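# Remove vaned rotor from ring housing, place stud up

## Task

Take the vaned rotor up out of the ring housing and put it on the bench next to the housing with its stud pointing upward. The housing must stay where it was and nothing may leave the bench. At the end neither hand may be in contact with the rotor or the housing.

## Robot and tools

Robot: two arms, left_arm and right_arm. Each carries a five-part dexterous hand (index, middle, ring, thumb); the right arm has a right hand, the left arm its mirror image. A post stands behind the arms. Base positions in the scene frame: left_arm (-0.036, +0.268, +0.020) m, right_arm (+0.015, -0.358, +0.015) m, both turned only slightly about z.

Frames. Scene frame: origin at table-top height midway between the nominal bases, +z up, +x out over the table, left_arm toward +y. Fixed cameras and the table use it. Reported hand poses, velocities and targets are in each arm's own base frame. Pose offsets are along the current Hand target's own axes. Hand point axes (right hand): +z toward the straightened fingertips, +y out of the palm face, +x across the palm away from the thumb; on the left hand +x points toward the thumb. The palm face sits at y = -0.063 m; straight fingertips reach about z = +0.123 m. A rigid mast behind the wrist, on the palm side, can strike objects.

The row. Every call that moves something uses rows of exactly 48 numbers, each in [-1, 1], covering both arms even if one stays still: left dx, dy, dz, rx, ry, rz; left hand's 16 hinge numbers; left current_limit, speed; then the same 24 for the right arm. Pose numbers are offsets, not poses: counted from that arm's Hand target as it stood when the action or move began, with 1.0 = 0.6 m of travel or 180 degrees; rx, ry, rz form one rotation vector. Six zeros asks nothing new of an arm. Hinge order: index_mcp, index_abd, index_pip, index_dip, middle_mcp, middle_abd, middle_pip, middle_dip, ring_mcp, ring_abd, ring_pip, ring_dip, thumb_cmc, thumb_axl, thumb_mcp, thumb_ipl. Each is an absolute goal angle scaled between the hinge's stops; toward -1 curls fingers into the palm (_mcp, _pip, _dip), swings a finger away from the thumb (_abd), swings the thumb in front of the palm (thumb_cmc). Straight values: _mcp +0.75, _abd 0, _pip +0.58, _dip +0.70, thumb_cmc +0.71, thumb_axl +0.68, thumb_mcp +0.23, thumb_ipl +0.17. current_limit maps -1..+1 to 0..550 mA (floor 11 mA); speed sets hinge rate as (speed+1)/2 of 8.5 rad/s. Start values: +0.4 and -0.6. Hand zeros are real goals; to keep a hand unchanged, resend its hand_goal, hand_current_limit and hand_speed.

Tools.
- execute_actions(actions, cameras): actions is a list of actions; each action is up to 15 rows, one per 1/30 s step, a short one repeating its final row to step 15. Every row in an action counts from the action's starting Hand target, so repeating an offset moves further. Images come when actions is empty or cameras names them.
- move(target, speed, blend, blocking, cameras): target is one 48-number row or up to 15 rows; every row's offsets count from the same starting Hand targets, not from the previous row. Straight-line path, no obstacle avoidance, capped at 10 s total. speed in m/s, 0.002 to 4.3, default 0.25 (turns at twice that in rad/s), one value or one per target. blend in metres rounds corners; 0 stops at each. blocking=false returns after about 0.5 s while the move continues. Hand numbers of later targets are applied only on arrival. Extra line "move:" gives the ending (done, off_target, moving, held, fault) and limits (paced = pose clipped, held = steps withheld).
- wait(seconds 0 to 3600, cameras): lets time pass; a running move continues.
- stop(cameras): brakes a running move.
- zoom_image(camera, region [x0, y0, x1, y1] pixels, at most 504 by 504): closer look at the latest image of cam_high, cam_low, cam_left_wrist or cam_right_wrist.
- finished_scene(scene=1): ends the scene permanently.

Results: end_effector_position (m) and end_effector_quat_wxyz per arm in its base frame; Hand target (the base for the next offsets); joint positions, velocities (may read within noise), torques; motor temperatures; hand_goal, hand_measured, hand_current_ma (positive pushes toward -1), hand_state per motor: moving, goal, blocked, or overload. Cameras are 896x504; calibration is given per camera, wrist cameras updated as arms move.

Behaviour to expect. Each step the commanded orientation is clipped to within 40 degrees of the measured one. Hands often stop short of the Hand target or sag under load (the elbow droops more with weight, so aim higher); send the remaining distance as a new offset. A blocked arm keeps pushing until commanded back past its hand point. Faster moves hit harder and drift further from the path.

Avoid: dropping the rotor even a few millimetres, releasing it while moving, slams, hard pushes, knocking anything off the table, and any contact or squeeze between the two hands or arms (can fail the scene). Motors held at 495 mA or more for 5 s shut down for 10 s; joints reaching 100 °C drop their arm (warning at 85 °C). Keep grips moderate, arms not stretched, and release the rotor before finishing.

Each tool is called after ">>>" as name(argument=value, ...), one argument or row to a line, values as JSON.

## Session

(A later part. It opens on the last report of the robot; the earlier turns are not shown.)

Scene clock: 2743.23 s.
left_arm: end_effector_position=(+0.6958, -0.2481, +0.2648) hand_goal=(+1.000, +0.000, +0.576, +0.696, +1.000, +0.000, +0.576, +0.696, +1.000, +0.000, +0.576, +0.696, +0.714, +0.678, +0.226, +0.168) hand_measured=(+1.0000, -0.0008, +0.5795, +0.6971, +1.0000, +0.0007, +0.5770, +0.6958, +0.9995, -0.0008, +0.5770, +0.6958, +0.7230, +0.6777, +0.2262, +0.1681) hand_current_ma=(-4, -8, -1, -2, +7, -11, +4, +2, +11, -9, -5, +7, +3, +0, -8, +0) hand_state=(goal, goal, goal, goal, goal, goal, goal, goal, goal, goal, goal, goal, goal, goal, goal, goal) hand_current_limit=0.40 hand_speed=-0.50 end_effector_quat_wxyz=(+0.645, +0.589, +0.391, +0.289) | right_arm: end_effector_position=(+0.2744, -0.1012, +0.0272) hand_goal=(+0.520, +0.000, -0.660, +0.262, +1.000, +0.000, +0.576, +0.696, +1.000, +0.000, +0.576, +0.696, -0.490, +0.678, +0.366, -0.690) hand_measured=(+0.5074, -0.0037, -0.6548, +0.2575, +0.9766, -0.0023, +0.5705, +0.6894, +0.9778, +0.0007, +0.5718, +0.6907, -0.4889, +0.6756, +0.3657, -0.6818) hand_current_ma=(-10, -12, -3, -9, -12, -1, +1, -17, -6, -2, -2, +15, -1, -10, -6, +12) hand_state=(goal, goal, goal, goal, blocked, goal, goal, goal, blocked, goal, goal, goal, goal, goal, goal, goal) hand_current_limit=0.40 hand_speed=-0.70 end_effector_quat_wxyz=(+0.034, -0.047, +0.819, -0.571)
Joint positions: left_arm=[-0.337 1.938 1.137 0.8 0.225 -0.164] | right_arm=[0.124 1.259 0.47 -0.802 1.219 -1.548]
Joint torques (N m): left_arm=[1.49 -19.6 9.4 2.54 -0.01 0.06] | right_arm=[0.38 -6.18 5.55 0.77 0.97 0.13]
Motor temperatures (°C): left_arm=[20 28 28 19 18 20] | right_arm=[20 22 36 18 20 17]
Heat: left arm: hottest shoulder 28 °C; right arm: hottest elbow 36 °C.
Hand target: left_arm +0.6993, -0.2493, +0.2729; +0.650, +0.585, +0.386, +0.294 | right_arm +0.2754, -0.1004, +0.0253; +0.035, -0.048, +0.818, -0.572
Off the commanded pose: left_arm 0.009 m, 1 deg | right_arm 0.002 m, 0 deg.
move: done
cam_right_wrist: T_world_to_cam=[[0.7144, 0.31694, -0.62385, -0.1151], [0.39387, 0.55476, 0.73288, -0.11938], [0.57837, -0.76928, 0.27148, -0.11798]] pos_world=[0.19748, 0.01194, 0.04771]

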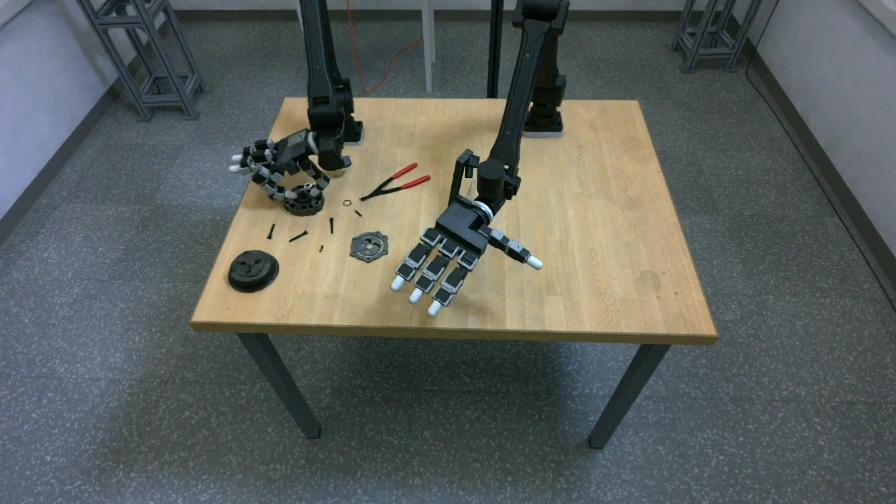

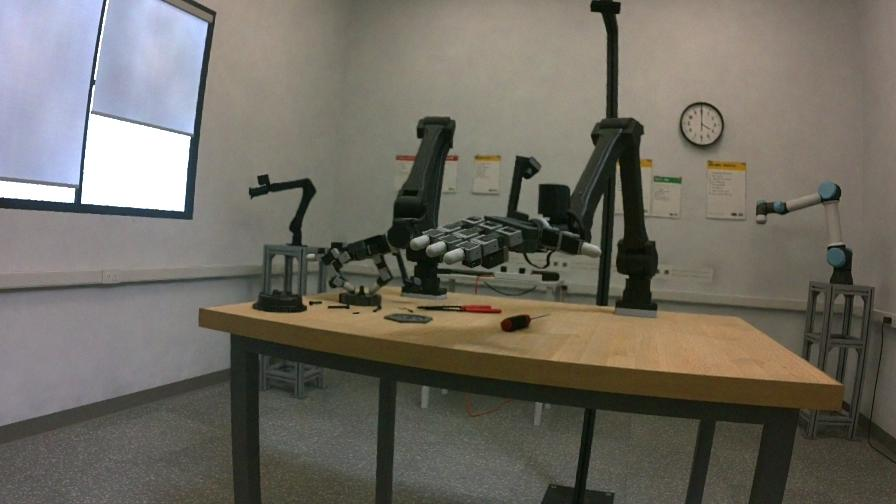

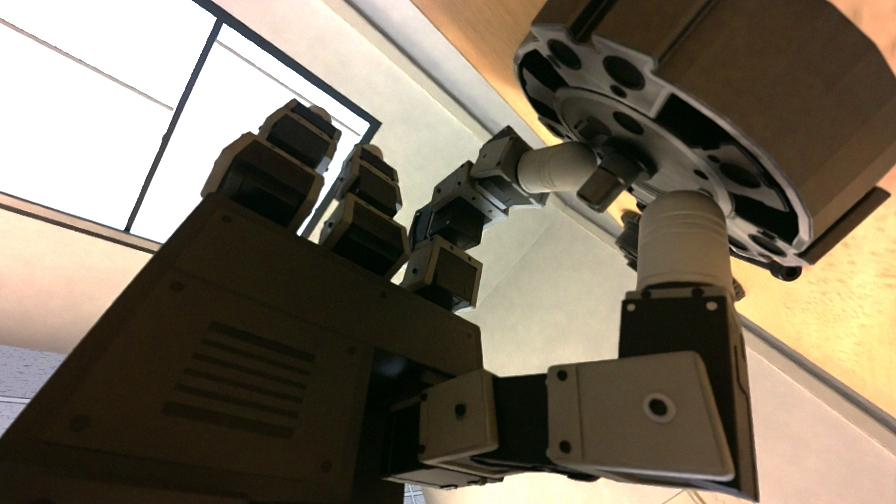

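>>> move(
  target=[
    [0,0,0,0,0,0,1,0,0.576,0.696,1,0,0.576,0.696,1,0,0.576,0.696,0.714,0.678,0.226,0.168,0.4,-0.5,0,0,0,0,0,0,0.43,0,-0.615,0.261,1,0,0.576,0.696,1,0,0.576,0.696,-0.49,0.678,0.31,-0.68,0.2,-0.85],
    [0,0,0,0,0,0,1,0,0.576,0.696,1,0,0.576,0.696,1,0,0.576,0.696,0.714,0.678,0.226,0.168,0.4,-0.5,0,0,0,0,0,0,0.27,0,-0.62,0.22,1,0,0.576,0.696,1,0,0.576,0.696,-0.49,0.678,0.14,-0.68,0.1,-0.88],
    [0,0,0,0,0,0,1,0,0.576,0.696,1,0,0.576,0.696,1,0,0.576,0.696,0.714,0.678,0.226,0.168,0.4,-0.5,0,0,0,0,0,0,0.105,0,-0.76,0.13,1,0,0.576,0.696,1,0,0.576,0.696,-0.49,0.678,0.03,-0.79,0.4,-0.9],
  ],
  cameras=["cam_low","cam_right_wrist"],
  speed=0.08,
)

>>> zoom_image(
  camera="cam_low",
  region=[320, 250, 400, 314],
)

>>> zoom_image(
  camera="cam_right_wrist",
  region=[450, 20, 800, 270],
)

Scene clock: 2777.13 s.
left_arm: end_effector_position=(+0.6958, -0.2481, +0.2648) hand_goal=(+1.000, +0.000, +0.576, +0.696, +1.000, +0.000, +0.576, +0.696, +1.000, +0.000, +0.576, +0.696, +0.714, +0.678, +0.226, +0.168) hand_measured=(+1.0000, -0.0008, +0.5795, +0.6971, +0.9995, -0.0008, +0.5770, +0.6958, +1.0000, -0.0008, +0.5770, +0.6958, +0.7230, +0.6777, +0.2262, +0.1672) hand_current_ma=(-7, -8, -1, +2, +0, -9, -3, +1, -2, -9, -7, +8, -4, +3, -6, -7) hand_state=(goal, goal, goal, goal, goal, goal, goal, goal, goal, goal, goal, goal, goal, goal, goal, goal) hand_current_limit=0.40 hand_speed=-0.50 end_effector_quat_wxyz=(+0.645, +0.589, +0.391, +0.289) | right_arm: end_effector_position=(+0.2748, -0.1015, +0.0272) hand_goal=(+0.106, +0.000, -0.760, +0.130, +1.000, +0.000, +0.576, +0.696, +1.000, +0.000, +0.576, +0.696, -0.490, +0.678, +0.030, -0.790) hand_measured=(+0.3832, +0.0021, -0.5932, +0.2180, +0.9778, -0.0023, +0.5693, +0.6907, +0.9766, -0.0008, +0.5705, +0.6907, -0.4901, +0.6756, +0.2401, -0.6761) hand_current_ma=(+263, -7, +99, +41, -6, +6, +5, -6, +2, +2, +1, +2, -7, -1, +235, +99) hand_state=(moving, goal, blocked, blocked, blocked, goal, goal, goal, blocked, goal, goal, goal, goal, goal, blocked, blocked) hand_current_limit=0.40 hand_speed=-0.90 end_effector_quat_wxyz=(+0.034, -0.047, +0.818, -0.572)
Joint positions: left_arm=[-0.337 1.938 1.137 0.8 0.225 -0.164] | right_arm=[0.124 1.261 0.47 -0.8 1.221 -1.548]
Joint torques (N m): left_arm=[2.2 -19.31 9.42 2.48 -0.01 0.06] | right_arm=[0.44 -6.42 5.53 0.69 0.88 0.12]
Motor temperatures (°C): left_arm=[20 28 28 19 18 20] | right_arm=[20 22 30 18 21 17]
Heat: left arm: hottest shoulder 28 °C; right arm: hottest elbow 30 °C.
Hand target: left_arm +0.6993, -0.2493, +0.2729; +0.650, +0.585, +0.386, +0.294 | right_arm +0.2754, -0.1004, +0.0254; +0.036, -0.048, +0.818, -0.572
Off the commanded pose: left_arm 0.009 m, 1 deg | right_arm 0.002 m, 0 deg.
move: done
cam_right_wrist: T_world_to_cam=[[0.71504, 0.31542, -0.62388, -0.11551], [0.39303, 0.55666, 0.73189, -0.11892], [0.57814, -0.76853, 0.27406, -0.1184]] pos_world=[0.19778, 0.01164, 0.04742]

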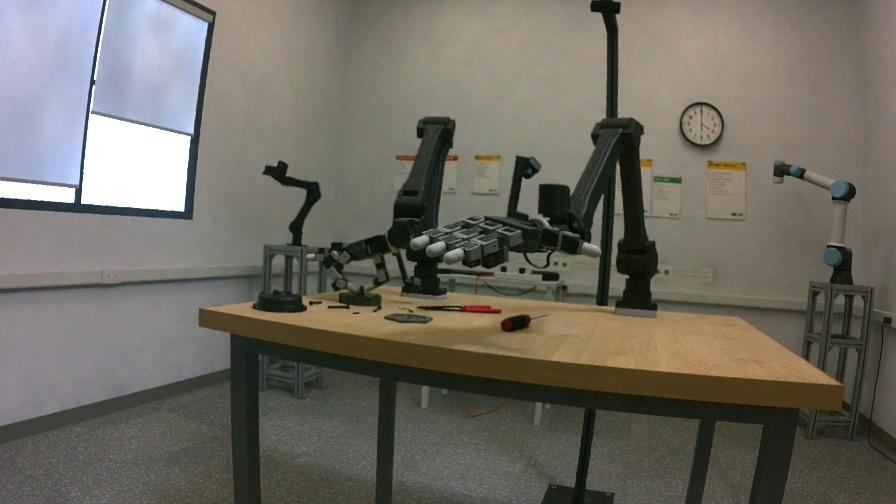

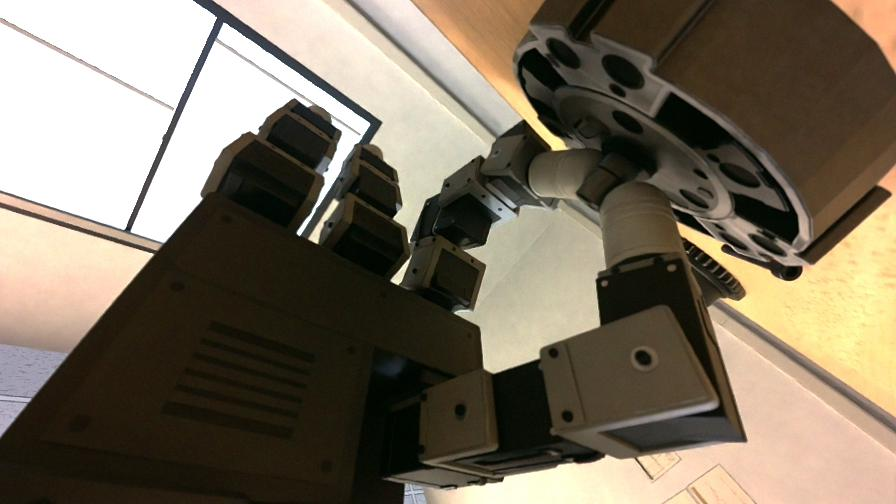

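Scaled by 6.300 from the camera's image (finer frame: 1280x720).

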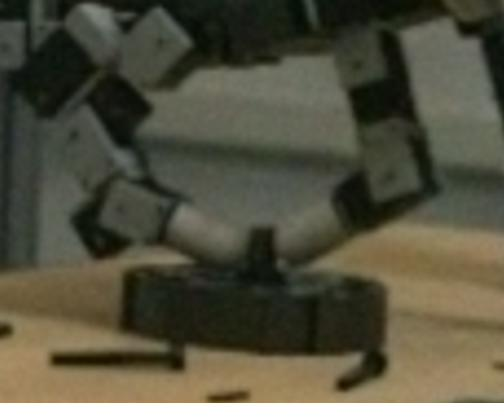

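Scaled by 1.440 from the camera's image (finer frame: 1280x720).

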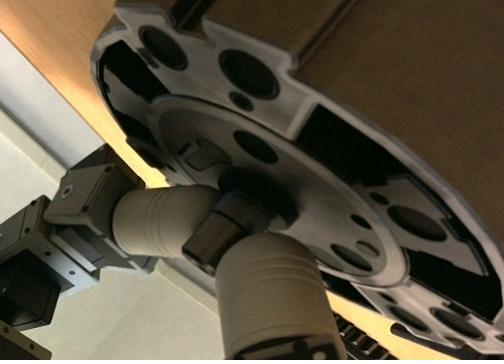

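>>> move(
  target=[
    [0,0,0,0,0,0,1,0,0.576,0.696,1,0,0.576,0.696,1,0,0.576,0.696,0.714,0.678,0.226,0.168,0.4,-0.5,0,0,0,0,0,0,-0.01,0,-0.82,0.10,1,0,0.576,0.696,1,0,0.576,0.696,-0.49,0.678,-0.04,-0.84,0.6,-0.93],
  ],
  cameras=[],
  speed=0.08,
)

>>> move(
  target=[
    [0,0,0,0,0,0,1,0,0.576,0.696,1,0,0.576,0.696,1,0,0.576,0.696,0.714,0.678,0.226,0.168,0.4,-0.5,0,0,0,0,0,0,-0.11,0,-0.90,0.06,1,0,0.576,0.696,1,0,0.576,0.696,-0.49,0.678,-0.11,-0.89,0.74,-0.93],
  ],
  cameras=["cam_right_wrist"],
  speed=0.08,
)

>>> zoom_image(
  camera="cam_right_wrist",
  region=[450, 20, 800, 270],
)

Scene clock: 2787.83 s.
left_arm: end_effector_position=(+0.6958, -0.2481, +0.2648) hand_goal=(+1.000, +0.000, +0.576, +0.696, +1.000, +0.000, +0.576, +0.696, +1.000, +0.000, +0.576, +0.696, +0.714, +0.678, +0.226, +0.168) hand_measured=(+0.9995, -0.0008, +0.5795, +0.6971, +1.0000, +0.0007, +0.5770, +0.6958, +1.0000, -0.0008, +0.5770, +0.6958, +0.7230, +0.6777, +0.2252, +0.1672) hand_current_ma=(-3, -7, -5, -2, +3, -9, -1, +3, +7, -10, -5, +6, -2, -1, -3, -4) hand_state=(goal, goal, goal, goal, goal, goal, goal, goal, goal, goal, goal, goal, goal, goal, goal, goal) hand_current_limit=0.40 hand_speed=-0.50 end_effector_quat_wxyz=(+0.645, +0.589, +0.391, +0.289) | right_arm: end_effector_position=(+0.2748, -0.1014, +0.0267) hand_goal=(-0.010, +0.000, -0.820, +0.100, +1.000, +0.000, +0.576, +0.696, +1.000, +0.000, +0.576, +0.696, -0.490, +0.678, -0.040, -0.840) hand_measured=(+0.3844, +0.0021, -0.5932, +0.2078, +0.9778, -0.0023, +0.5705, +0.6907, +0.9766, +0.0007, +0.5705, +0.6920, -0.4901, +0.6756, +0.2410, -0.6827) hand_current_ma=(+428, -5, +175, +50, -2, -2, +9, -19, +0, -7, -4, +11, +6, -2, +370, +172) hand_state=(blocked, goal, blocked, blocked, blocked, goal, goal, goal, blocked, goal, goal, goal, goal, goal, blocked, blocked) hand_current_limit=0.60 hand_speed=-0.93 end_effector_quat_wxyz=(+0.034, -0.047, +0.818, -0.572)
Joint positions: left_arm=[-0.337 1.938 1.137 0.8 0.225 -0.164] | right_arm=[0.124 1.262 0.47 -0.799 1.22 -1.548]
Joint torques (N m): left_arm=[1.67 -19.78 9.44 2.43 -0.02 0.08] | right_arm=[0.38 -6.53 5.52 0.66 0.9 0.13]
Heat: left arm: hottest shoulder 28 °C; right arm: hottest elbow 29 °C.
Hand target: left_arm +0.6993, -0.2493, +0.2729; +0.650, +0.585, +0.386, +0.294 | right_arm +0.2754, -0.1003, +0.0253; +0.035, -0.048, +0.818, -0.572
Off the commanded pose: left_arm 0.009 m, 1 deg | right_arm 0.002 m, 0 deg.
move: done

Scene clock: 2788.33 s.
left_arm: end_effector_position=(+0.6958, -0.2481, +0.2648) hand_goal=(+1.000, +0.000, +0.576, +0.696, +1.000, +0.000, +0.576, +0.696, +1.000, +0.000, +0.576, +0.696, +0.714, +0.678, +0.226, +0.168) hand_measured=(+0.9995, -0.0008, +0.5795, +0.6971, +0.9995, -0.0008, +0.5770, +0.6958, +1.0000, -0.0008, +0.5770, +0.6958, +0.7230, +0.6767, +0.2252, +0.1681) hand_current_ma=(-3, -9, +1, +0, +10, -8, +5, +3, +4, -6, -11, +5, -2, +2, -8, +1) hand_state=(goal, goal, goal, goal, goal, goal, goal, goal, goal, goal, goal, goal, goal, goal, goal, goal) hand_current_limit=0.40 hand_speed=-0.50 end_effector_quat_wxyz=(+0.645, +0.589, +0.391, +0.289) | right_arm: end_effector_position=(+0.2747, -0.1013, +0.0262) hand_goal=(-0.110, +0.000, -0.900, +0.060, +1.000, +0.000, +0.576, +0.696, +1.000, +0.000, +0.576, +0.696, -0.490, +0.678, -0.110, -0.890) hand_measured=(+0.3856, +0.0021, -0.5932, +0.1938, +0.9766, -0.0023, +0.5718, +0.6907, +0.9766, -0.0008, +0.5705, +0.6907, -0.4889, +0.6756, +0.2430, -0.6894) hand_current_ma=(+469, -12, +283, +70, -1, -3, +4, -9, -2, -4, -9, +1, -6, +3, +473, +249) hand_state=(blocked, goal, blocked, blocked, blocked, goal, goal, goal, blocked, goal, goal, goal, goal, goal, blocked, blocked) hand_current_limit=0.74 hand_speed=-0.93 end_effector_quat_wxyz=(+0.033, -0.047, +0.818, -0.572)
Joint positions: left_arm=[-0.337 1.938 1.137 0.8 0.225 -0.164] | right_arm=[0.124 1.264 0.47 -0.798 1.22 -1.548]
Joint torques (N m): left_arm=[2.08 -19.31 9.42 2.52 -0.01 0.07] | right_arm=[0.38 -6.71 5.5 0.64 0.93 0.12]
Heat: left arm: hottest shoulder 28 °C; right arm: hottest elbow 29 °C.
Hand target: left_arm +0.6993, -0.2493, +0.2729; +0.650, +0.585, +0.386, +0.294 | right_arm +0.2753, -0.1003, +0.0253; +0.035, -0.048, +0.818, -0.572
Off the commanded pose: left_arm 0.009 m, 1 deg | right_arm 0.001 m, 0 deg.
move: done
cam_right_wrist: T_world_to_cam=[[0.71375, 0.31618, -0.62497, -0.11572], [0.39461, 0.55568, 0.73178, -0.11881], [0.57866, -0.76893, 0.27185, -0.11804]] pos_world=[0.19778, 0.01184, 0.04672]

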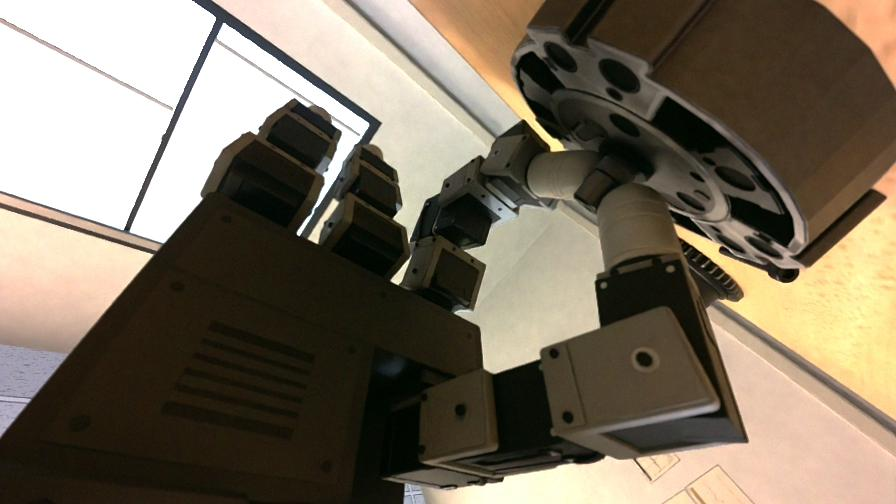

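Scaled by 1.440 from the camera's image (finer frame: 1280x720).

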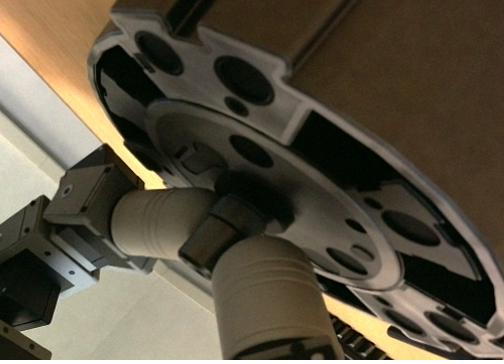

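>>> execute_actions(
  actions=[],
  cameras=["cam_low","cam_right_wrist","cam_high"],
)

Scene clock: 2827.20 s.
left_arm: end_effector_position=(+0.6958, -0.2481, +0.2648) hand_goal=(+1.000, +0.000, +0.576, +0.696, +1.000, +0.000, +0.576, +0.696, +1.000, +0.000, +0.576, +0.696, +0.714, +0.678, +0.226, +0.168) hand_measured=(+0.9995, +0.0007, +0.5808, +0.6971, +1.0000, -0.0008, +0.5770, +0.6958, +1.0000, +0.0007, +0.5770, +0.6958, +0.7230, +0.6777, +0.2262, +0.1681) hand_current_ma=(-3, -7, -4, +4, +7, -9, -4, +0, +5, -3, -4, +6, -5, -2, -9, -2) hand_state=(goal, goal, goal, goal, goal, goal, goal, goal, goal, goal, goal, goal, goal, goal, goal, goal) hand_current_limit=0.40 hand_speed=-0.50 end_effector_quat_wxyz=(+0.645, +0.589, +0.391, +0.289) | right_arm: end_effector_position=(+0.2747, -0.1013, +0.0262) hand_goal=(-0.110, +0.000, -0.900, +0.060, +1.000, +0.000, +0.576, +0.696, +1.000, +0.000, +0.576, +0.696, -0.490, +0.678, -0.110, -0.890) hand_measured=(+0.3856, +0.0021, -0.5920, +0.1938, +0.9778, -0.0008, +0.5718, +0.6907, +0.9778, +0.0007, +0.5705, +0.6920, -0.4889, +0.6746, +0.2420, -0.6903) hand_current_ma=(+473, -16, +285, +79, +5, -2, -1, -15, +3, -4, -2, +4, -3, -12, +480, +239) hand_state=(blocked, goal, blocked, blocked, blocked, goal, goal, goal, blocked, goal, goal, goal, goal, goal, blocked, blocked) hand_current_limit=0.74 hand_speed=-0.93 end_effector_quat_wxyz=(+0.033, -0.047, +0.818, -0.572)
Joint positions: left_arm=[-0.337 1.938 1.137 0.8 0.225 -0.164] | right_arm=[0.124 1.264 0.47 -0.798 1.22 -1.548]
Joint velocities: within noise
Joint torques (N m): left_arm=[1.73 -19.19 9.35 2.55 0 0.08] | right_arm=[0.38 -6.71 5.52 0.62 0.93 0.12]
Motor temperatures (°C): left_arm=[20 28 28 19 18 20] | right_arm=[20 22 27 18 21 17]
Heat: left arm: hottest shoulder 28 °C; right arm: hottest elbow 27 °C.
Hand target: left_arm +0.6993, -0.2493, +0.2729; +0.650, +0.585, +0.386, +0.294 | right_arm +0.2753, -0.1003, +0.0253; +0.035, -0.048, +0.818, -0.572
Off the commanded pose: left_arm 0.009 m, 1 deg | right_arm 0.001 m, 0 deg.
camera_calibration:
cam_right_wrist: T_world_to_cam=[[0.71375, 0.31618, -0.62497, -0.11572], [0.39461, 0.55568, 0.73178, -0.11881], [0.57866, -0.76893, 0.27185, -0.11804]] pos_world=[0.19778, 0.01184, 0.04672]
Images, in order (width x height): cam_high 896x504, cam_low 896x504, cam_right_wrist 896x504.

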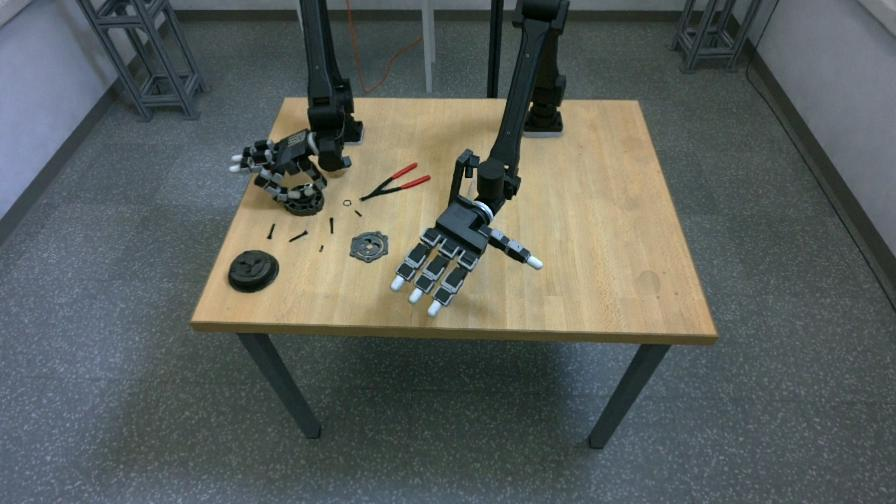

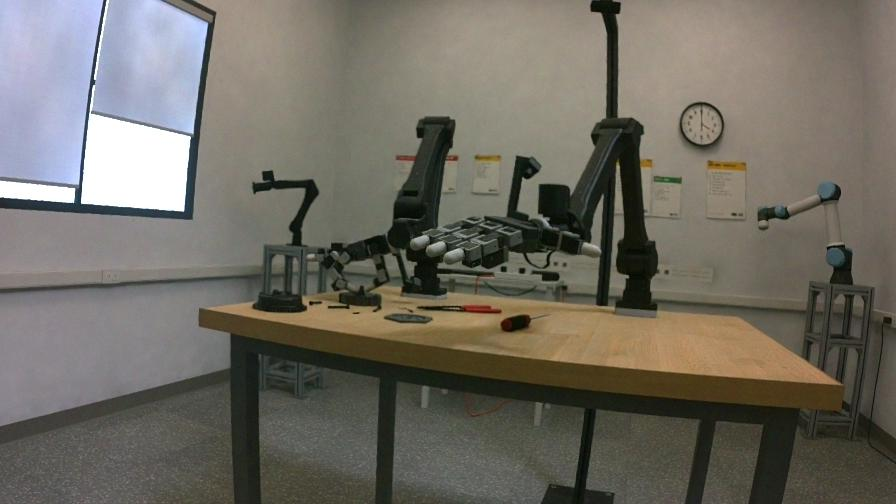

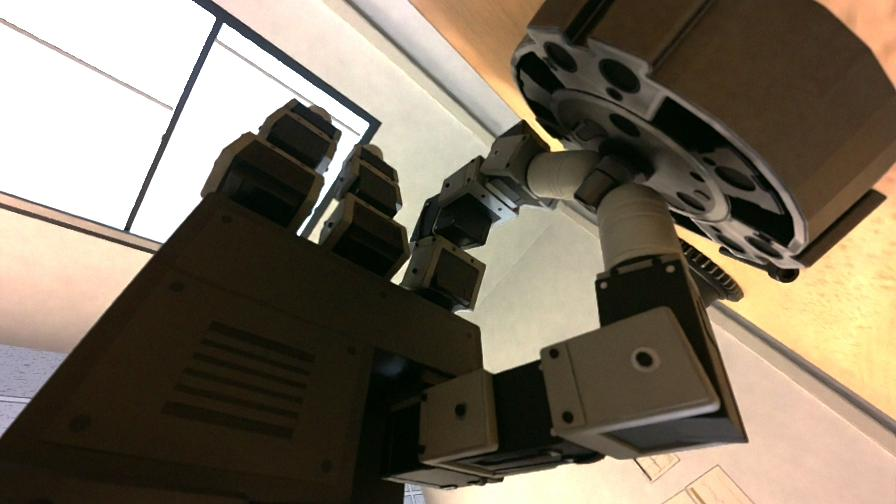

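>>> move(
  target=[
    [0,0,0,0,0,0,1,0,0.576,0.696,1,0,0.576,0.696,1,0,0.576,0.696,0.714,0.678,0.226,0.168,0.4,-0.5,-0.01458,-0.01134,-0.0042,0.00005,-0.002,0.0054,-0.11,0,-0.90,0.06,1,0,0.576,0.696,1,0,0.576,0.696,-0.49,0.678,-0.11,-0.89,0.74,-0.93],
    [0,0,0,0,0,0,1,0,0.576,0.696,1,0,0.576,0.696,1,0,0.576,0.696,0.714,0.678,0.226,0.168,0.4,-0.5,-0.02916,-0.02267,-0.0084,0.0001,-0.0039,0.0108,-0.11,0,-0.90,0.06,1,0,0.576,0.696,1,0,0.576,0.696,-0.49,0.678,-0.11,-0.89,0.74,-0.93],
  ],
  speed=0.03,
  cameras=["cam_low","cam_right_wrist"],
)

>>> zoom_image(
  camera="cam_low",
  region=[320, 250, 400, 314],
)

>>> zoom_image(
  camera="cam_right_wrist",
  region=[450, 20, 800, 270],
)

Scene clock: 2839.60 s.
left_arm: end_effector_position=(+0.6958, -0.2481, +0.2648) hand_goal=(+1.000, +0.000, +0.576, +0.696, +1.000, +0.000, +0.576, +0.696, +1.000, +0.000, +0.576, +0.696, +0.714, +0.678, +0.226, +0.168) hand_measured=(+0.9995, -0.0008, +0.5808, +0.6971, +0.9995, -0.0008, +0.5770, +0.6958, +1.0000, -0.0008, +0.5770, +0.6958, +0.7242, +0.6777, +0.2252, +0.1672) hand_current_ma=(-1, -9, -3, -2, +5, -5, -2, +3, +4, -5, -2, +10, +1, -2, -8, -2) hand_state=(goal, goal, goal, goal, goal, goal, goal, goal, goal, goal, goal, goal, goal, goal, goal, goal) hand_current_limit=0.40 hand_speed=-0.50 end_effector_quat_wxyz=(+0.645, +0.589, +0.391, +0.289) | right_arm: end_effector_position=(+0.2747, -0.1013, +0.0262) hand_goal=(-0.110, +0.000, -0.900, +0.060, +1.000, +0.000, +0.576, +0.696, +1.000, +0.000, +0.576, +0.696, -0.490, +0.678, -0.110, -0.890) hand_measured=(+0.3856, +0.0021, -0.5920, +0.1951, +0.9766, -0.0023, +0.5705, +0.6907, +0.9766, +0.0007, +0.5705, +0.6907, -0.4889, +0.6756, +0.2420, -0.6903) hand_current_ma=(+481, -11, +283, +80, -6, -4, +7, -3, -6, +10, -9, +11, -3, -6, +476, +238) hand_state=(blocked, goal, blocked, blocked, blocked, goal, goal, goal, blocked, goal, goal, goal, goal, goal, blocked, blocked) hand_current_limit=0.74 hand_speed=-0.93 end_effector_quat_wxyz=(+0.033, -0.047, +0.818, -0.572)
Joint positions: left_arm=[-0.337 1.938 1.137 0.8 0.225 -0.164] | right_arm=[0.124 1.264 0.47 -0.798 1.22 -1.548]
Joint torques (N m): left_arm=[1.79 -19.14 9.37 2.54 -0.01 0.06] | right_arm=[0.38 -7.77 8.54 0.05 0.94 0.11]
Heat: left arm: hottest shoulder 28 °C; right arm: hottest elbow 27 °C.
Hand target: left_arm +0.6993, -0.2493, +0.2729; +0.650, +0.585, +0.386, +0.294 | right_arm +0.2926, -0.0982, +0.0398; +0.050, -0.038, +0.818, -0.571
Off the commanded pose: left_arm 0.009 m, 1 deg | right_arm 0.023 m, 2 deg.
move: off_target (right_arm)
cam_right_wrist: T_world_to_cam=[[0.71375, 0.31618, -0.62497, -0.11572], [0.39461, 0.55568, 0.73178, -0.11881], [0.57866, -0.76893, 0.27185, -0.11804]] pos_world=[0.19778, 0.01184, 0.04672]

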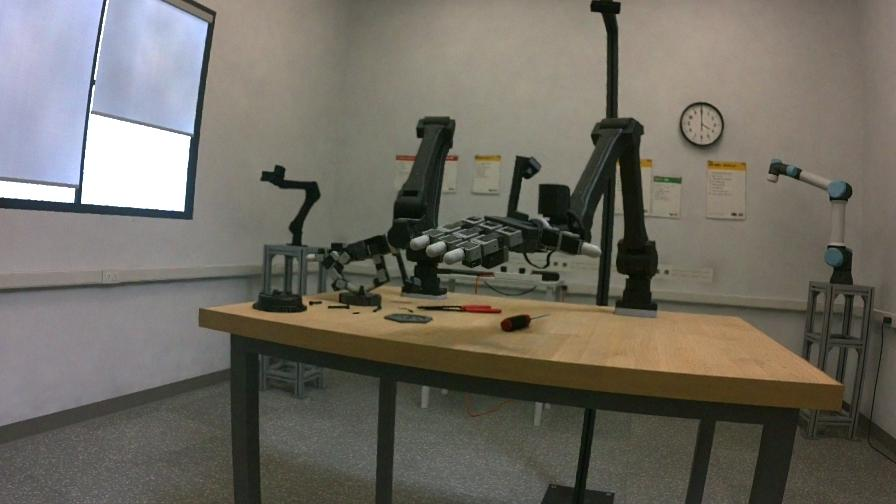

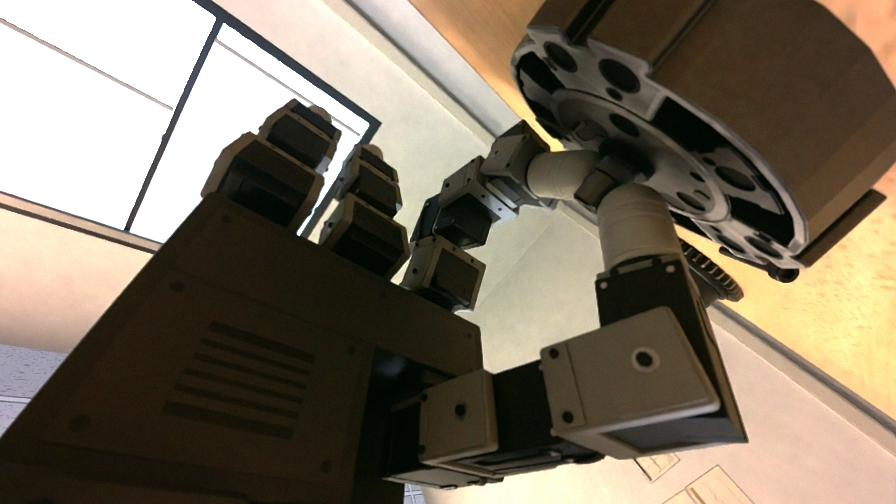

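Scaled by 6.300 from the camera's image (finer frame: 1280x720).

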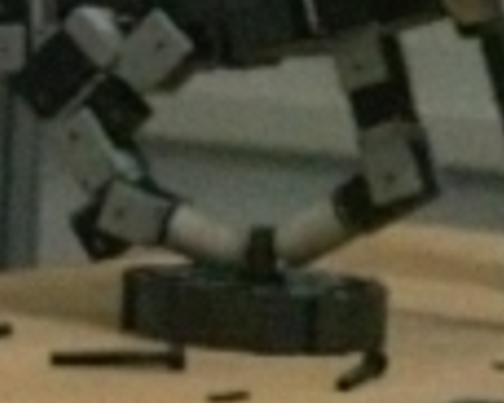

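Scaled by 1.440 from the camera's image (finer frame: 1280x720).

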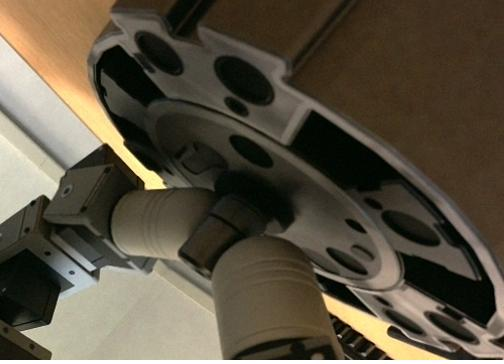

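>>> move(
  target=[
    [0,0,0,0,0,0,1,0,0.576,0.696,1,0,0.576,0.696,1,0,0.576,0.696,0.714,0.678,0.226,0.168,0.4,-0.5,-0.00415,-0.00384,-0.00142,0.0,-0.0013,0.0036,-0.11,0,-0.90,0.06,1,0,0.576,0.696,1,0,0.576,0.696,-0.49,0.678,-0.11,-0.89,0.74,-0.93],
    [0,0,0,0,0,0,1,0,0.576,0.696,1,0,0.576,0.696,1,0,0.576,0.696,0.714,0.678,0.226,0.168,0.4,-0.5,-0.0083,-0.00768,-0.00284,0.0001,-0.0026,0.0072,-0.11,0,-0.90,0.06,1,0,0.576,0.696,1,0,0.576,0.696,-0.49,0.678,-0.11,-0.89,0.74,-0.93],
  ],
  speed=0.03,
  cameras=["cam_low","cam_right_wrist"],
)

>>> zoom_image(
  camera="cam_low",
  region=[320, 250, 400, 314],
)

>>> zoom_image(
  camera="cam_right_wrist",
  region=[450, 20, 800, 270],
)

Scene clock: 2855.87 s.
left_arm: end_effector_position=(+0.6958, -0.2481, +0.2648) hand_goal=(+1.000, +0.000, +0.576, +0.696, +1.000, +0.000, +0.576, +0.696, +1.000, +0.000, +0.576, +0.696, +0.714, +0.678, +0.226, +0.168) hand_measured=(+1.0000, +0.0007, +0.5808, +0.6971, +0.9995, -0.0008, +0.5770, +0.6958, +0.9995, +0.0007, +0.5770, +0.6958, +0.7230, +0.6777, +0.2262, +0.1681) hand_current_ma=(-4, -8, -2, +1, +7, -9, +0, +7, +1, -8, -7, +8, +0, -3, -9, +1) hand_state=(goal, goal, goal, goal, goal, goal, goal, goal, goal, goal, goal, goal, goal, goal, goal, goal) hand_current_limit=0.40 hand_speed=-0.50 end_effector_quat_wxyz=(+0.645, +0.589, +0.391, +0.289) | right_arm: end_effector_position=(+0.2749, -0.1012, +0.0266) hand_goal=(-0.110, +0.000, -0.900, +0.060, +1.000, +0.000, +0.576, +0.696, +1.000, +0.000, +0.576, +0.696, -0.490, +0.678, -0.110, -0.890) hand_measured=(+0.3856, +0.0021, -0.5907, +0.1951, +0.9766, -0.0023, +0.5705, +0.6907, +0.9766, +0.0007, +0.5705, +0.6907, -0.4876, +0.6756, +0.2420, -0.6923) hand_current_ma=(+468, -9, +289, +70, +1, -7, +4, -15, -5, -3, -4, +15, +3, -9, +467, +230) hand_state=(blocked, goal, blocked, blocked, blocked, goal, goal, goal, blocked, goal, goal, goal, goal, goal, blocked, blocked) hand_current_limit=0.74 hand_speed=-0.93 end_effector_quat_wxyz=(+0.034, -0.047, +0.819, -0.571)
Joint positions: left_arm=[-0.337 1.938 1.137 0.8 0.225 -0.164] | right_arm=[0.124 1.262 0.47 -0.798 1.219 -1.548]
Joint torques (N m): left_arm=[1.44 -19.37 9.4 2.59 0 0.09] | right_arm=[0.38 -8.76 8.91 0.24 0.99 0.12]
Heat: left arm: hottest shoulder 28 °C; right arm: hottest elbow 27 °C.
Hand target: left_arm +0.6993, -0.2493, +0.2729; +0.650, +0.585, +0.386, +0.294 | right_arm +0.2974, -0.0976, +0.0450; +0.060, -0.031, +0.818, -0.571
Off the commanded pose: left_arm 0.009 m, 1 deg | right_arm 0.029 m, 3 deg.
move: off_target (right_arm)
cam_right_wrist: T_world_to_cam=[[0.71491, 0.31678, -0.62335, -0.11595], [0.39324, 0.55498, 0.73304, -0.11891], [0.57816, -0.76918, 0.27219, -0.11802]] pos_world=[0.19789, 0.01194, 0.04701]

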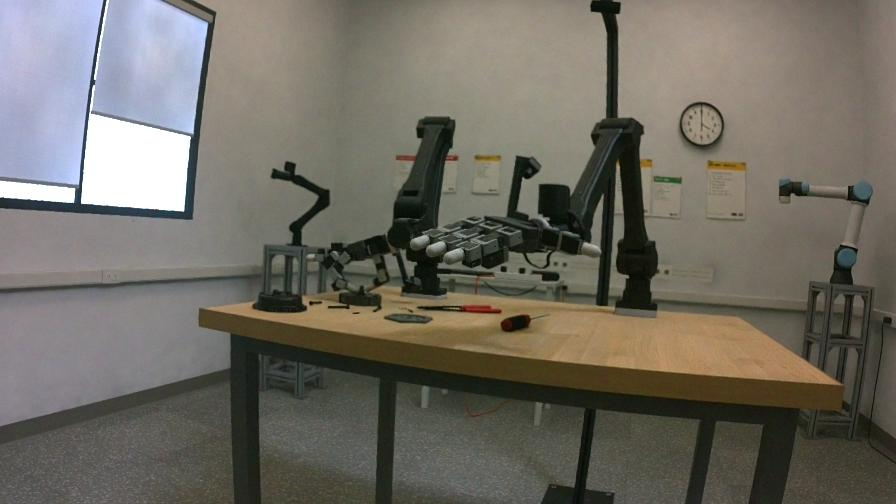

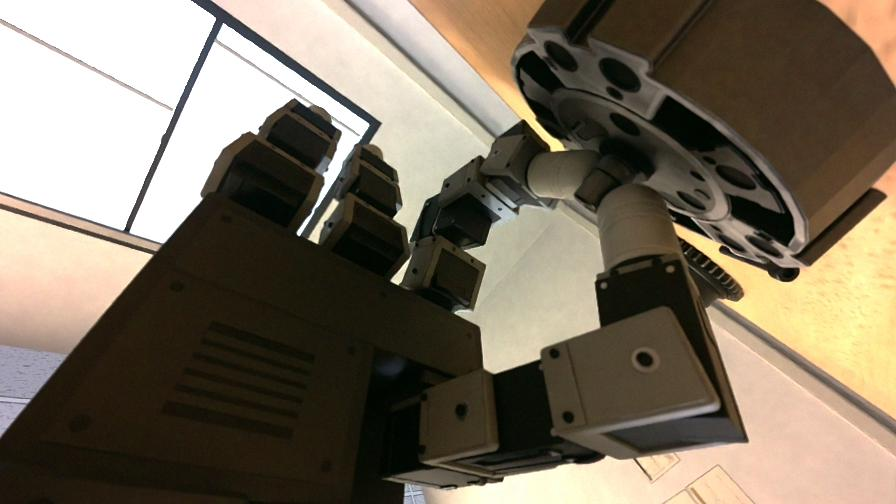

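Scaled by 6.300 from the camera's image (finer frame: 1280x720).

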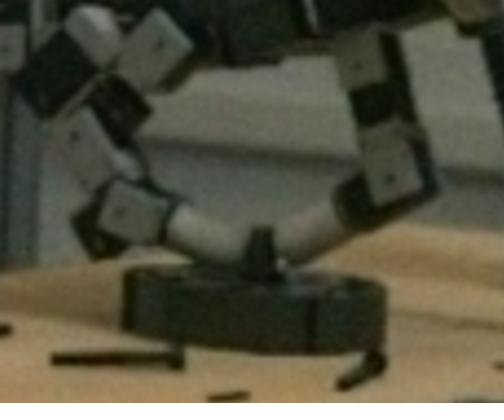

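Scaled by 1.440 from the camera's image (finer frame: 1280x720).

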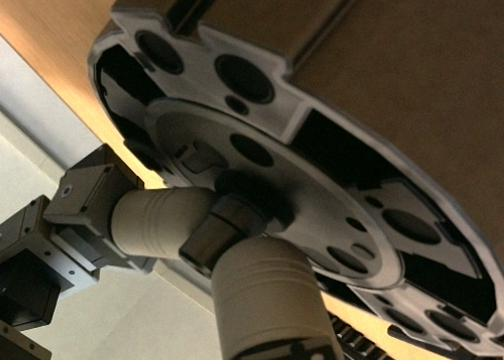

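>>> move(
  target=[
    [0,0,0,0,0,0,1,0,0.576,0.696,1,0,0.576,0.696,1,0,0.576,0.696,0.714,0.678,0.226,0.168,0.4,-0.5,-0.00415,-0.00384,-0.00142,0.0,-0.0013,0.0036,-0.11,0,-0.90,0.06,1,0,0.576,0.696,1,0,0.576,0.696,-0.49,0.678,-0.11,-0.89,0.74,-0.93],
    [0,0,0,0,0,0,1,0,0.576,0.696,1,0,0.576,0.696,1,0,0.576,0.696,0.714,0.678,0.226,0.168,0.4,-0.5,-0.0083,-0.00768,-0.00284,0.0001,-0.0026,0.0072,-0.11,0,-0.90,0.06,1,0,0.576,0.696,1,0,0.576,0.696,-0.49,0.678,-0.11,-0.89,0.74,-0.93],
  ],
  speed=0.03,
  cameras=["cam_low","cam_right_wrist"],
)

>>> zoom_image(
  camera="cam_low",
  region=[320, 250, 400, 314],
)

>>> zoom_image(
  camera="cam_right_wrist",
  region=[450, 20, 800, 270],
)

Scene clock: 2870.83 s.
left_arm: end_effector_position=(+0.6958, -0.2481, +0.2648) hand_goal=(+1.000, +0.000, +0.576, +0.696, +1.000, +0.000, +0.576, +0.696, +1.000, +0.000, +0.576, +0.696, +0.714, +0.678, +0.226, +0.168) hand_measured=(+1.0000, +0.0007, +0.5795, +0.6971, +0.9995, +0.0007, +0.5770, +0.6958, +1.0000, +0.0007, +0.5770, +0.6958, +0.7217, +0.6767, +0.2252, +0.1672) hand_current_ma=(+1, -11, +1, +5, +6, -6, +2, -1, +1, -11, -5, +5, -1, +5, -9, +0) hand_state=(goal, goal, goal, goal, goal, goal, goal, goal, goal, goal, goal, goal, goal, goal, goal, goal) hand_current_limit=0.40 hand_speed=-0.50 end_effector_quat_wxyz=(+0.645, +0.589, +0.391, +0.289) | right_arm: end_effector_position=(+0.2851, -0.1002, +0.0370) hand_goal=(-0.110, +0.000, -0.900, +0.060, +1.000, +0.000, +0.576, +0.696, +1.000, +0.000, +0.576, +0.696, -0.490, +0.678, -0.110, -0.890) hand_measured=(+0.3543, +0.0007, -0.6189, +0.1543, +0.9766, -0.0023, +0.5705, +0.6907, +0.9766, -0.0081, +0.5705, +0.6907, -0.4751, +0.6830, +0.1718, -0.7628) hand_current_ma=(+477, -9, +245, +35, -5, -6, +8, -10, -11, -5, -12, +7, +6, -4, +373, +116) hand_state=(blocked, goal, blocked, blocked, blocked, goal, goal, goal, blocked, goal, goal, goal, goal, goal, blocked, blocked) hand_current_limit=0.74 hand_speed=-0.93 end_effector_quat_wxyz=(+0.050, -0.035, +0.819, -0.571)
Joint positions: left_arm=[-0.337 1.938 1.137 0.8 0.225 -0.164] | right_arm=[0.124 1.241 0.486 -0.797 1.221 -1.546]
Joint torques (N m): left_arm=[1.49 -19.43 9.35 2.45 0.02 0.07] | right_arm=[0.44 -7.88 8.39 0.47 0.95 0.12]
Heat: left arm: hottest shoulder 28 °C; right arm: hottest elbow 28 °C.
Hand target: left_arm +0.6993, -0.2493, +0.2729; +0.650, +0.585, +0.386, +0.294 | right_arm +0.3020, -0.0970, +0.0501; +0.070, -0.024, +0.818, -0.570
Off the commanded pose: left_arm 0.009 m, 1 deg | right_arm 0.022 m, 3 deg.
move: off_target (right_arm)
cam_right_wrist: T_world_to_cam=[[0.74005, 0.31814, -0.59255, -0.12531], [0.36332, 0.55232, 0.75029, -0.12352], [0.56597, -0.77054, 0.29316, -0.12348]] pos_world=[0.2075, 0.01294, 0.05462]

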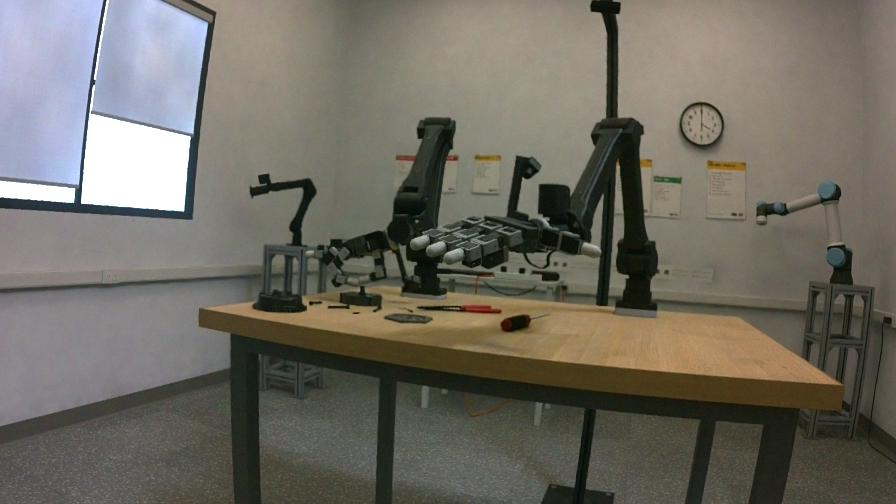

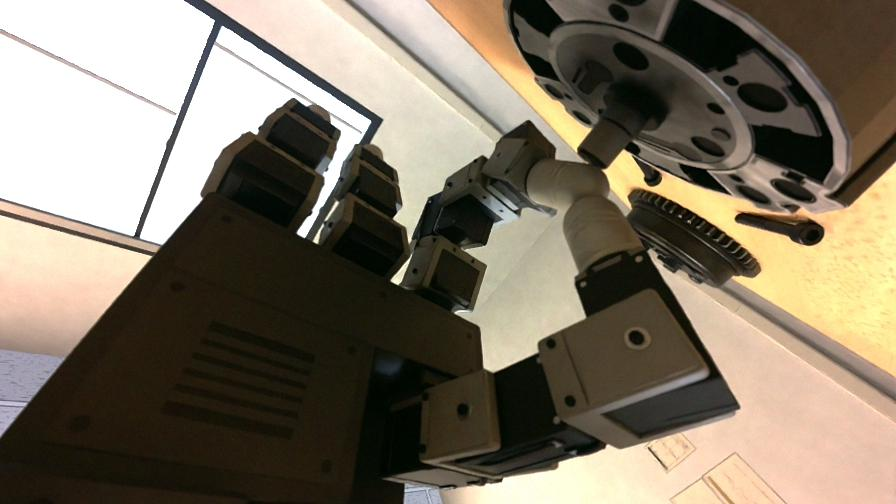

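Scaled by 6.300 from the camera's image (finer frame: 1280x720).

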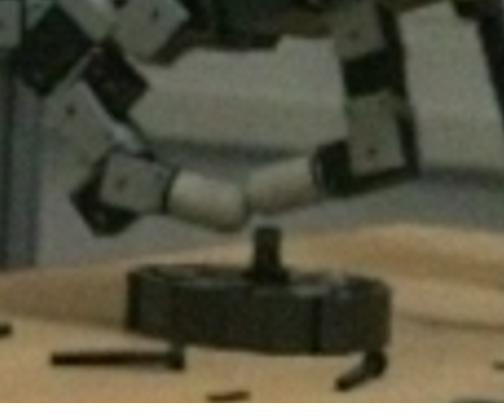

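Scaled by 1.440 from the camera's image (finer frame: 1280x720).

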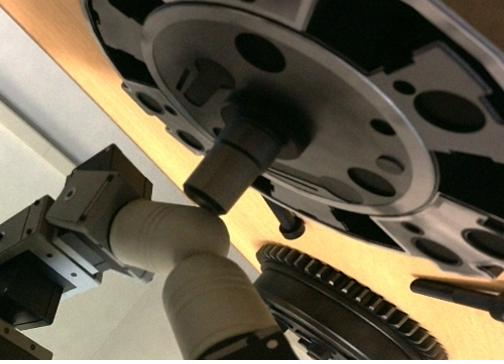

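>>> move(
  target=[
    [0,0,0,0,0,0,1,0,0.576,0.696,1,0,0.576,0.696,1,0,0.576,0.696,0.714,0.678,0.226,0.168,0.4,-0.5,-0.0087,-0.0936,-0.0339,0,0,0,0.52,0,-0.66,0.261,1,0,0.576,0.696,1,0,0.576,0.696,-0.49,0.678,0.366,-0.69,0.4,-0.6],
    [0,0,0,0,0,0,1,0,0.576,0.696,1,0,0.576,0.696,1,0,0.576,0.696,0.714,0.678,0.226,0.168,0.4,-0.5,0.0087,-0.0293,-0.1187,-0.0030,-0.0440,-0.0449,0.685,0,-0.664,0.696,0.685,0,-0.664,0.696,1,0,0.576,0.696,0.714,0.678,0.226,0.168,0.4,-0.6],
  ],
  speed=0.08,
  cameras=["cam_low","cam_right_wrist","cam_high","cam_left_wrist"],
)

Scene clock: 3161.23 s.
left_arm: end_effector_position=(+0.6958, -0.2481, +0.2648) hand_goal=(+1.000, +0.000, +0.576, +0.696, +1.000, +0.000, +0.576, +0.696, +1.000, +0.000, +0.576, +0.696, +0.714, +0.678, +0.226, +0.168) hand_measured=(+1.0000, +0.0007, +0.5795, +0.6971, +0.9995, +0.0007, +0.5770, +0.6958, +0.9995, +0.0007, +0.5770, +0.6958, +0.7230, +0.6767, +0.2262, +0.1681) hand_current_ma=(-2, -7, +1, -1, +3, -11, -2, +5, +2, -4, -3, +11, -3, +2, -9, -2) hand_state=(goal, goal, goal, goal, goal, goal, goal, goal, goal, goal, goal, goal, goal, goal, goal, goal) hand_current_limit=0.40 hand_speed=-0.50 end_effector_quat_wxyz=(+0.645, +0.589, +0.391, +0.289) | right_arm: end_effector_position=(+0.2793, -0.0417, +0.0858) hand_goal=(+0.686, +0.000, -0.664, +0.696, +0.686, +0.000, -0.664, +0.696, +1.000, +0.000, +0.576, +0.696, +0.714, +0.678, +0.226, +0.168) hand_measured=(+0.6570, +0.0021, -0.6523, +0.6958, +0.6594, -0.0023, -0.6587, +0.6907, +0.9754, -0.0066, +0.5693, +0.6907, +0.6790, +0.6809, +0.2242, +0.1653) hand_current_ma=(-11, -14, +2, -9, -2, -8, +11, -16, -1, -12, -7, +3, -10, -13, -7, +10) hand_state=(blocked, goal, goal, goal, blocked, goal, goal, goal, blocked, goal, goal, goal, blocked, goal, goal, goal) hand_current_limit=0.40 hand_speed=-0.60 end_effector_quat_wxyz=(+0.079, -0.125, +0.810, -0.568)
Joint positions: left_arm=[-0.337 1.938 1.137 0.8 0.225 -0.164] | right_arm=[0.352 1.135 0.571 -1.169 1.217 -1.413]
Joint torques (N m): left_arm=[1.73 -19.19 9.32 2.58 -0.01 0.08] | right_arm=[0.56 -5.54 8.06 -0.17 0.83 0.32]
Heat: left arm: hottest shoulder 28 °C; right arm: hottest elbow 28 °C.
Hand target: left_arm +0.6993, -0.2493, +0.2729; +0.650, +0.585, +0.386, +0.294 | right_arm +0.2860, -0.0376, +0.0903; +0.085, -0.121, +0.810, -0.567
Off the commanded pose: left_arm 0.009 m, 1 deg | right_arm 0.009 m, 1 deg.
move: done
cam_left_wrist: T_world_to_cam=[[-0.44578, -0.7363, -0.50905, 0.22814], [-0.39984, 0.67259, -0.6227, 0.56757], [0.80088, -0.07405, -0.59423, -0.29085]] pos_world=[0.56158, -0.2353, 0.29673]
cam_right_wrist: T_world_to_cam=[[0.63666, 0.43614, -0.63596, -0.0731], [0.29746, 0.62197, 0.72434, -0.1668], [0.71146, -0.65033, 0.26625, -0.12276]] pos_world=[0.1835, 0.05579, 0.10701]

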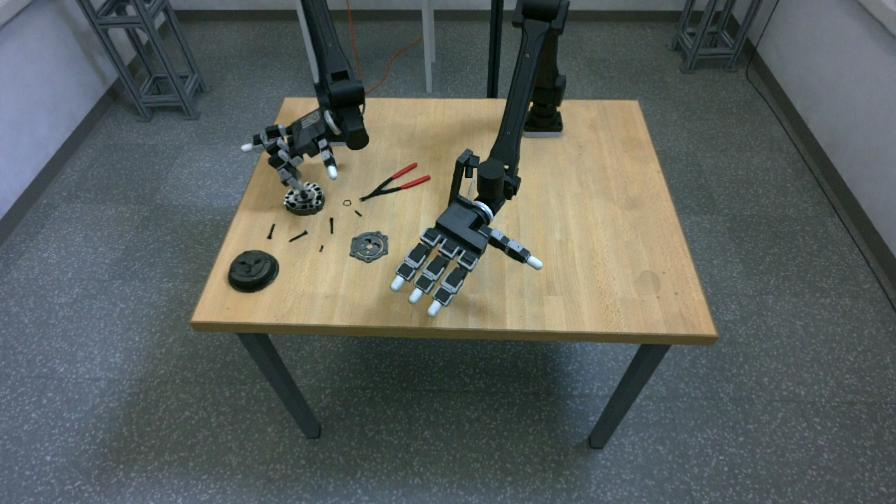

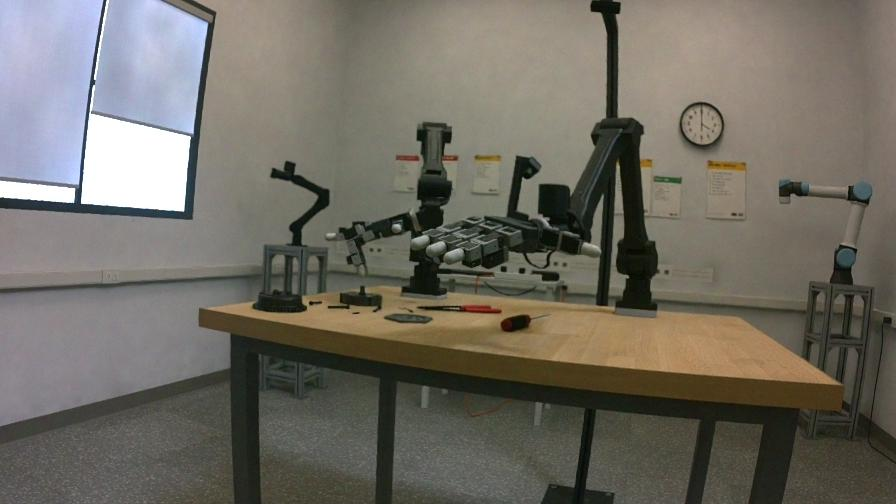

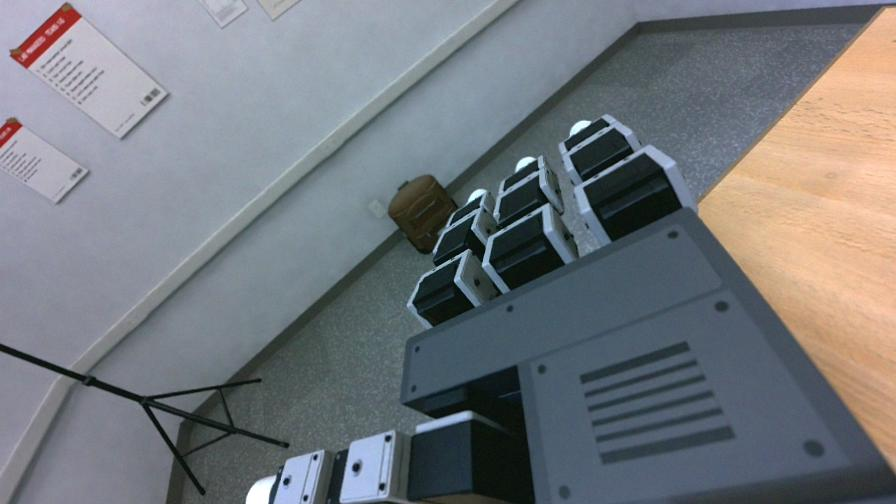

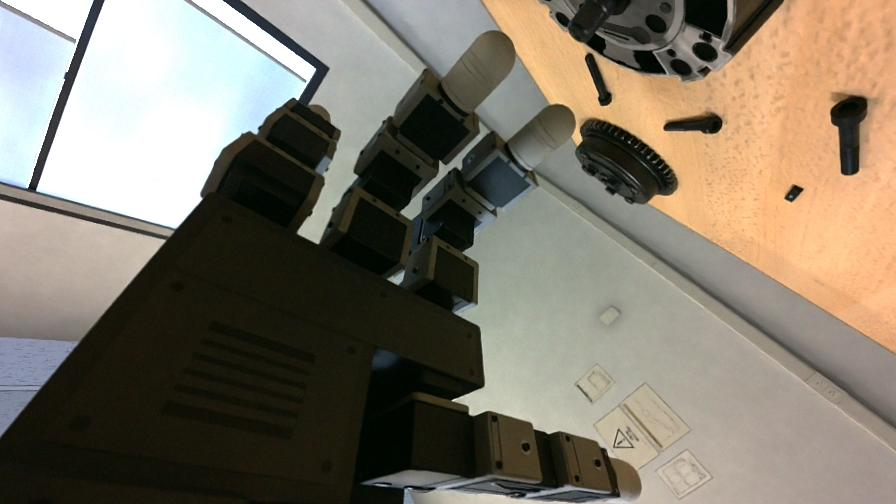

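>>> zoom_image(
  camera="cam_right_wrist",
  region=[400, 0, 800, 250],
)

Scaled by 1.260 from the camera's image (finer frame: 1280x720).

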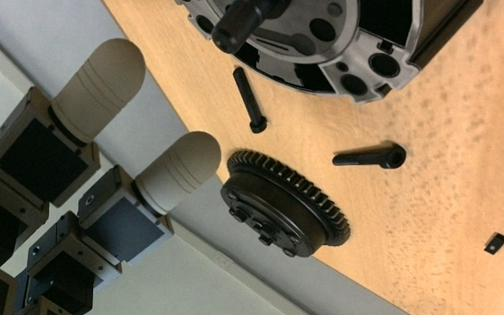

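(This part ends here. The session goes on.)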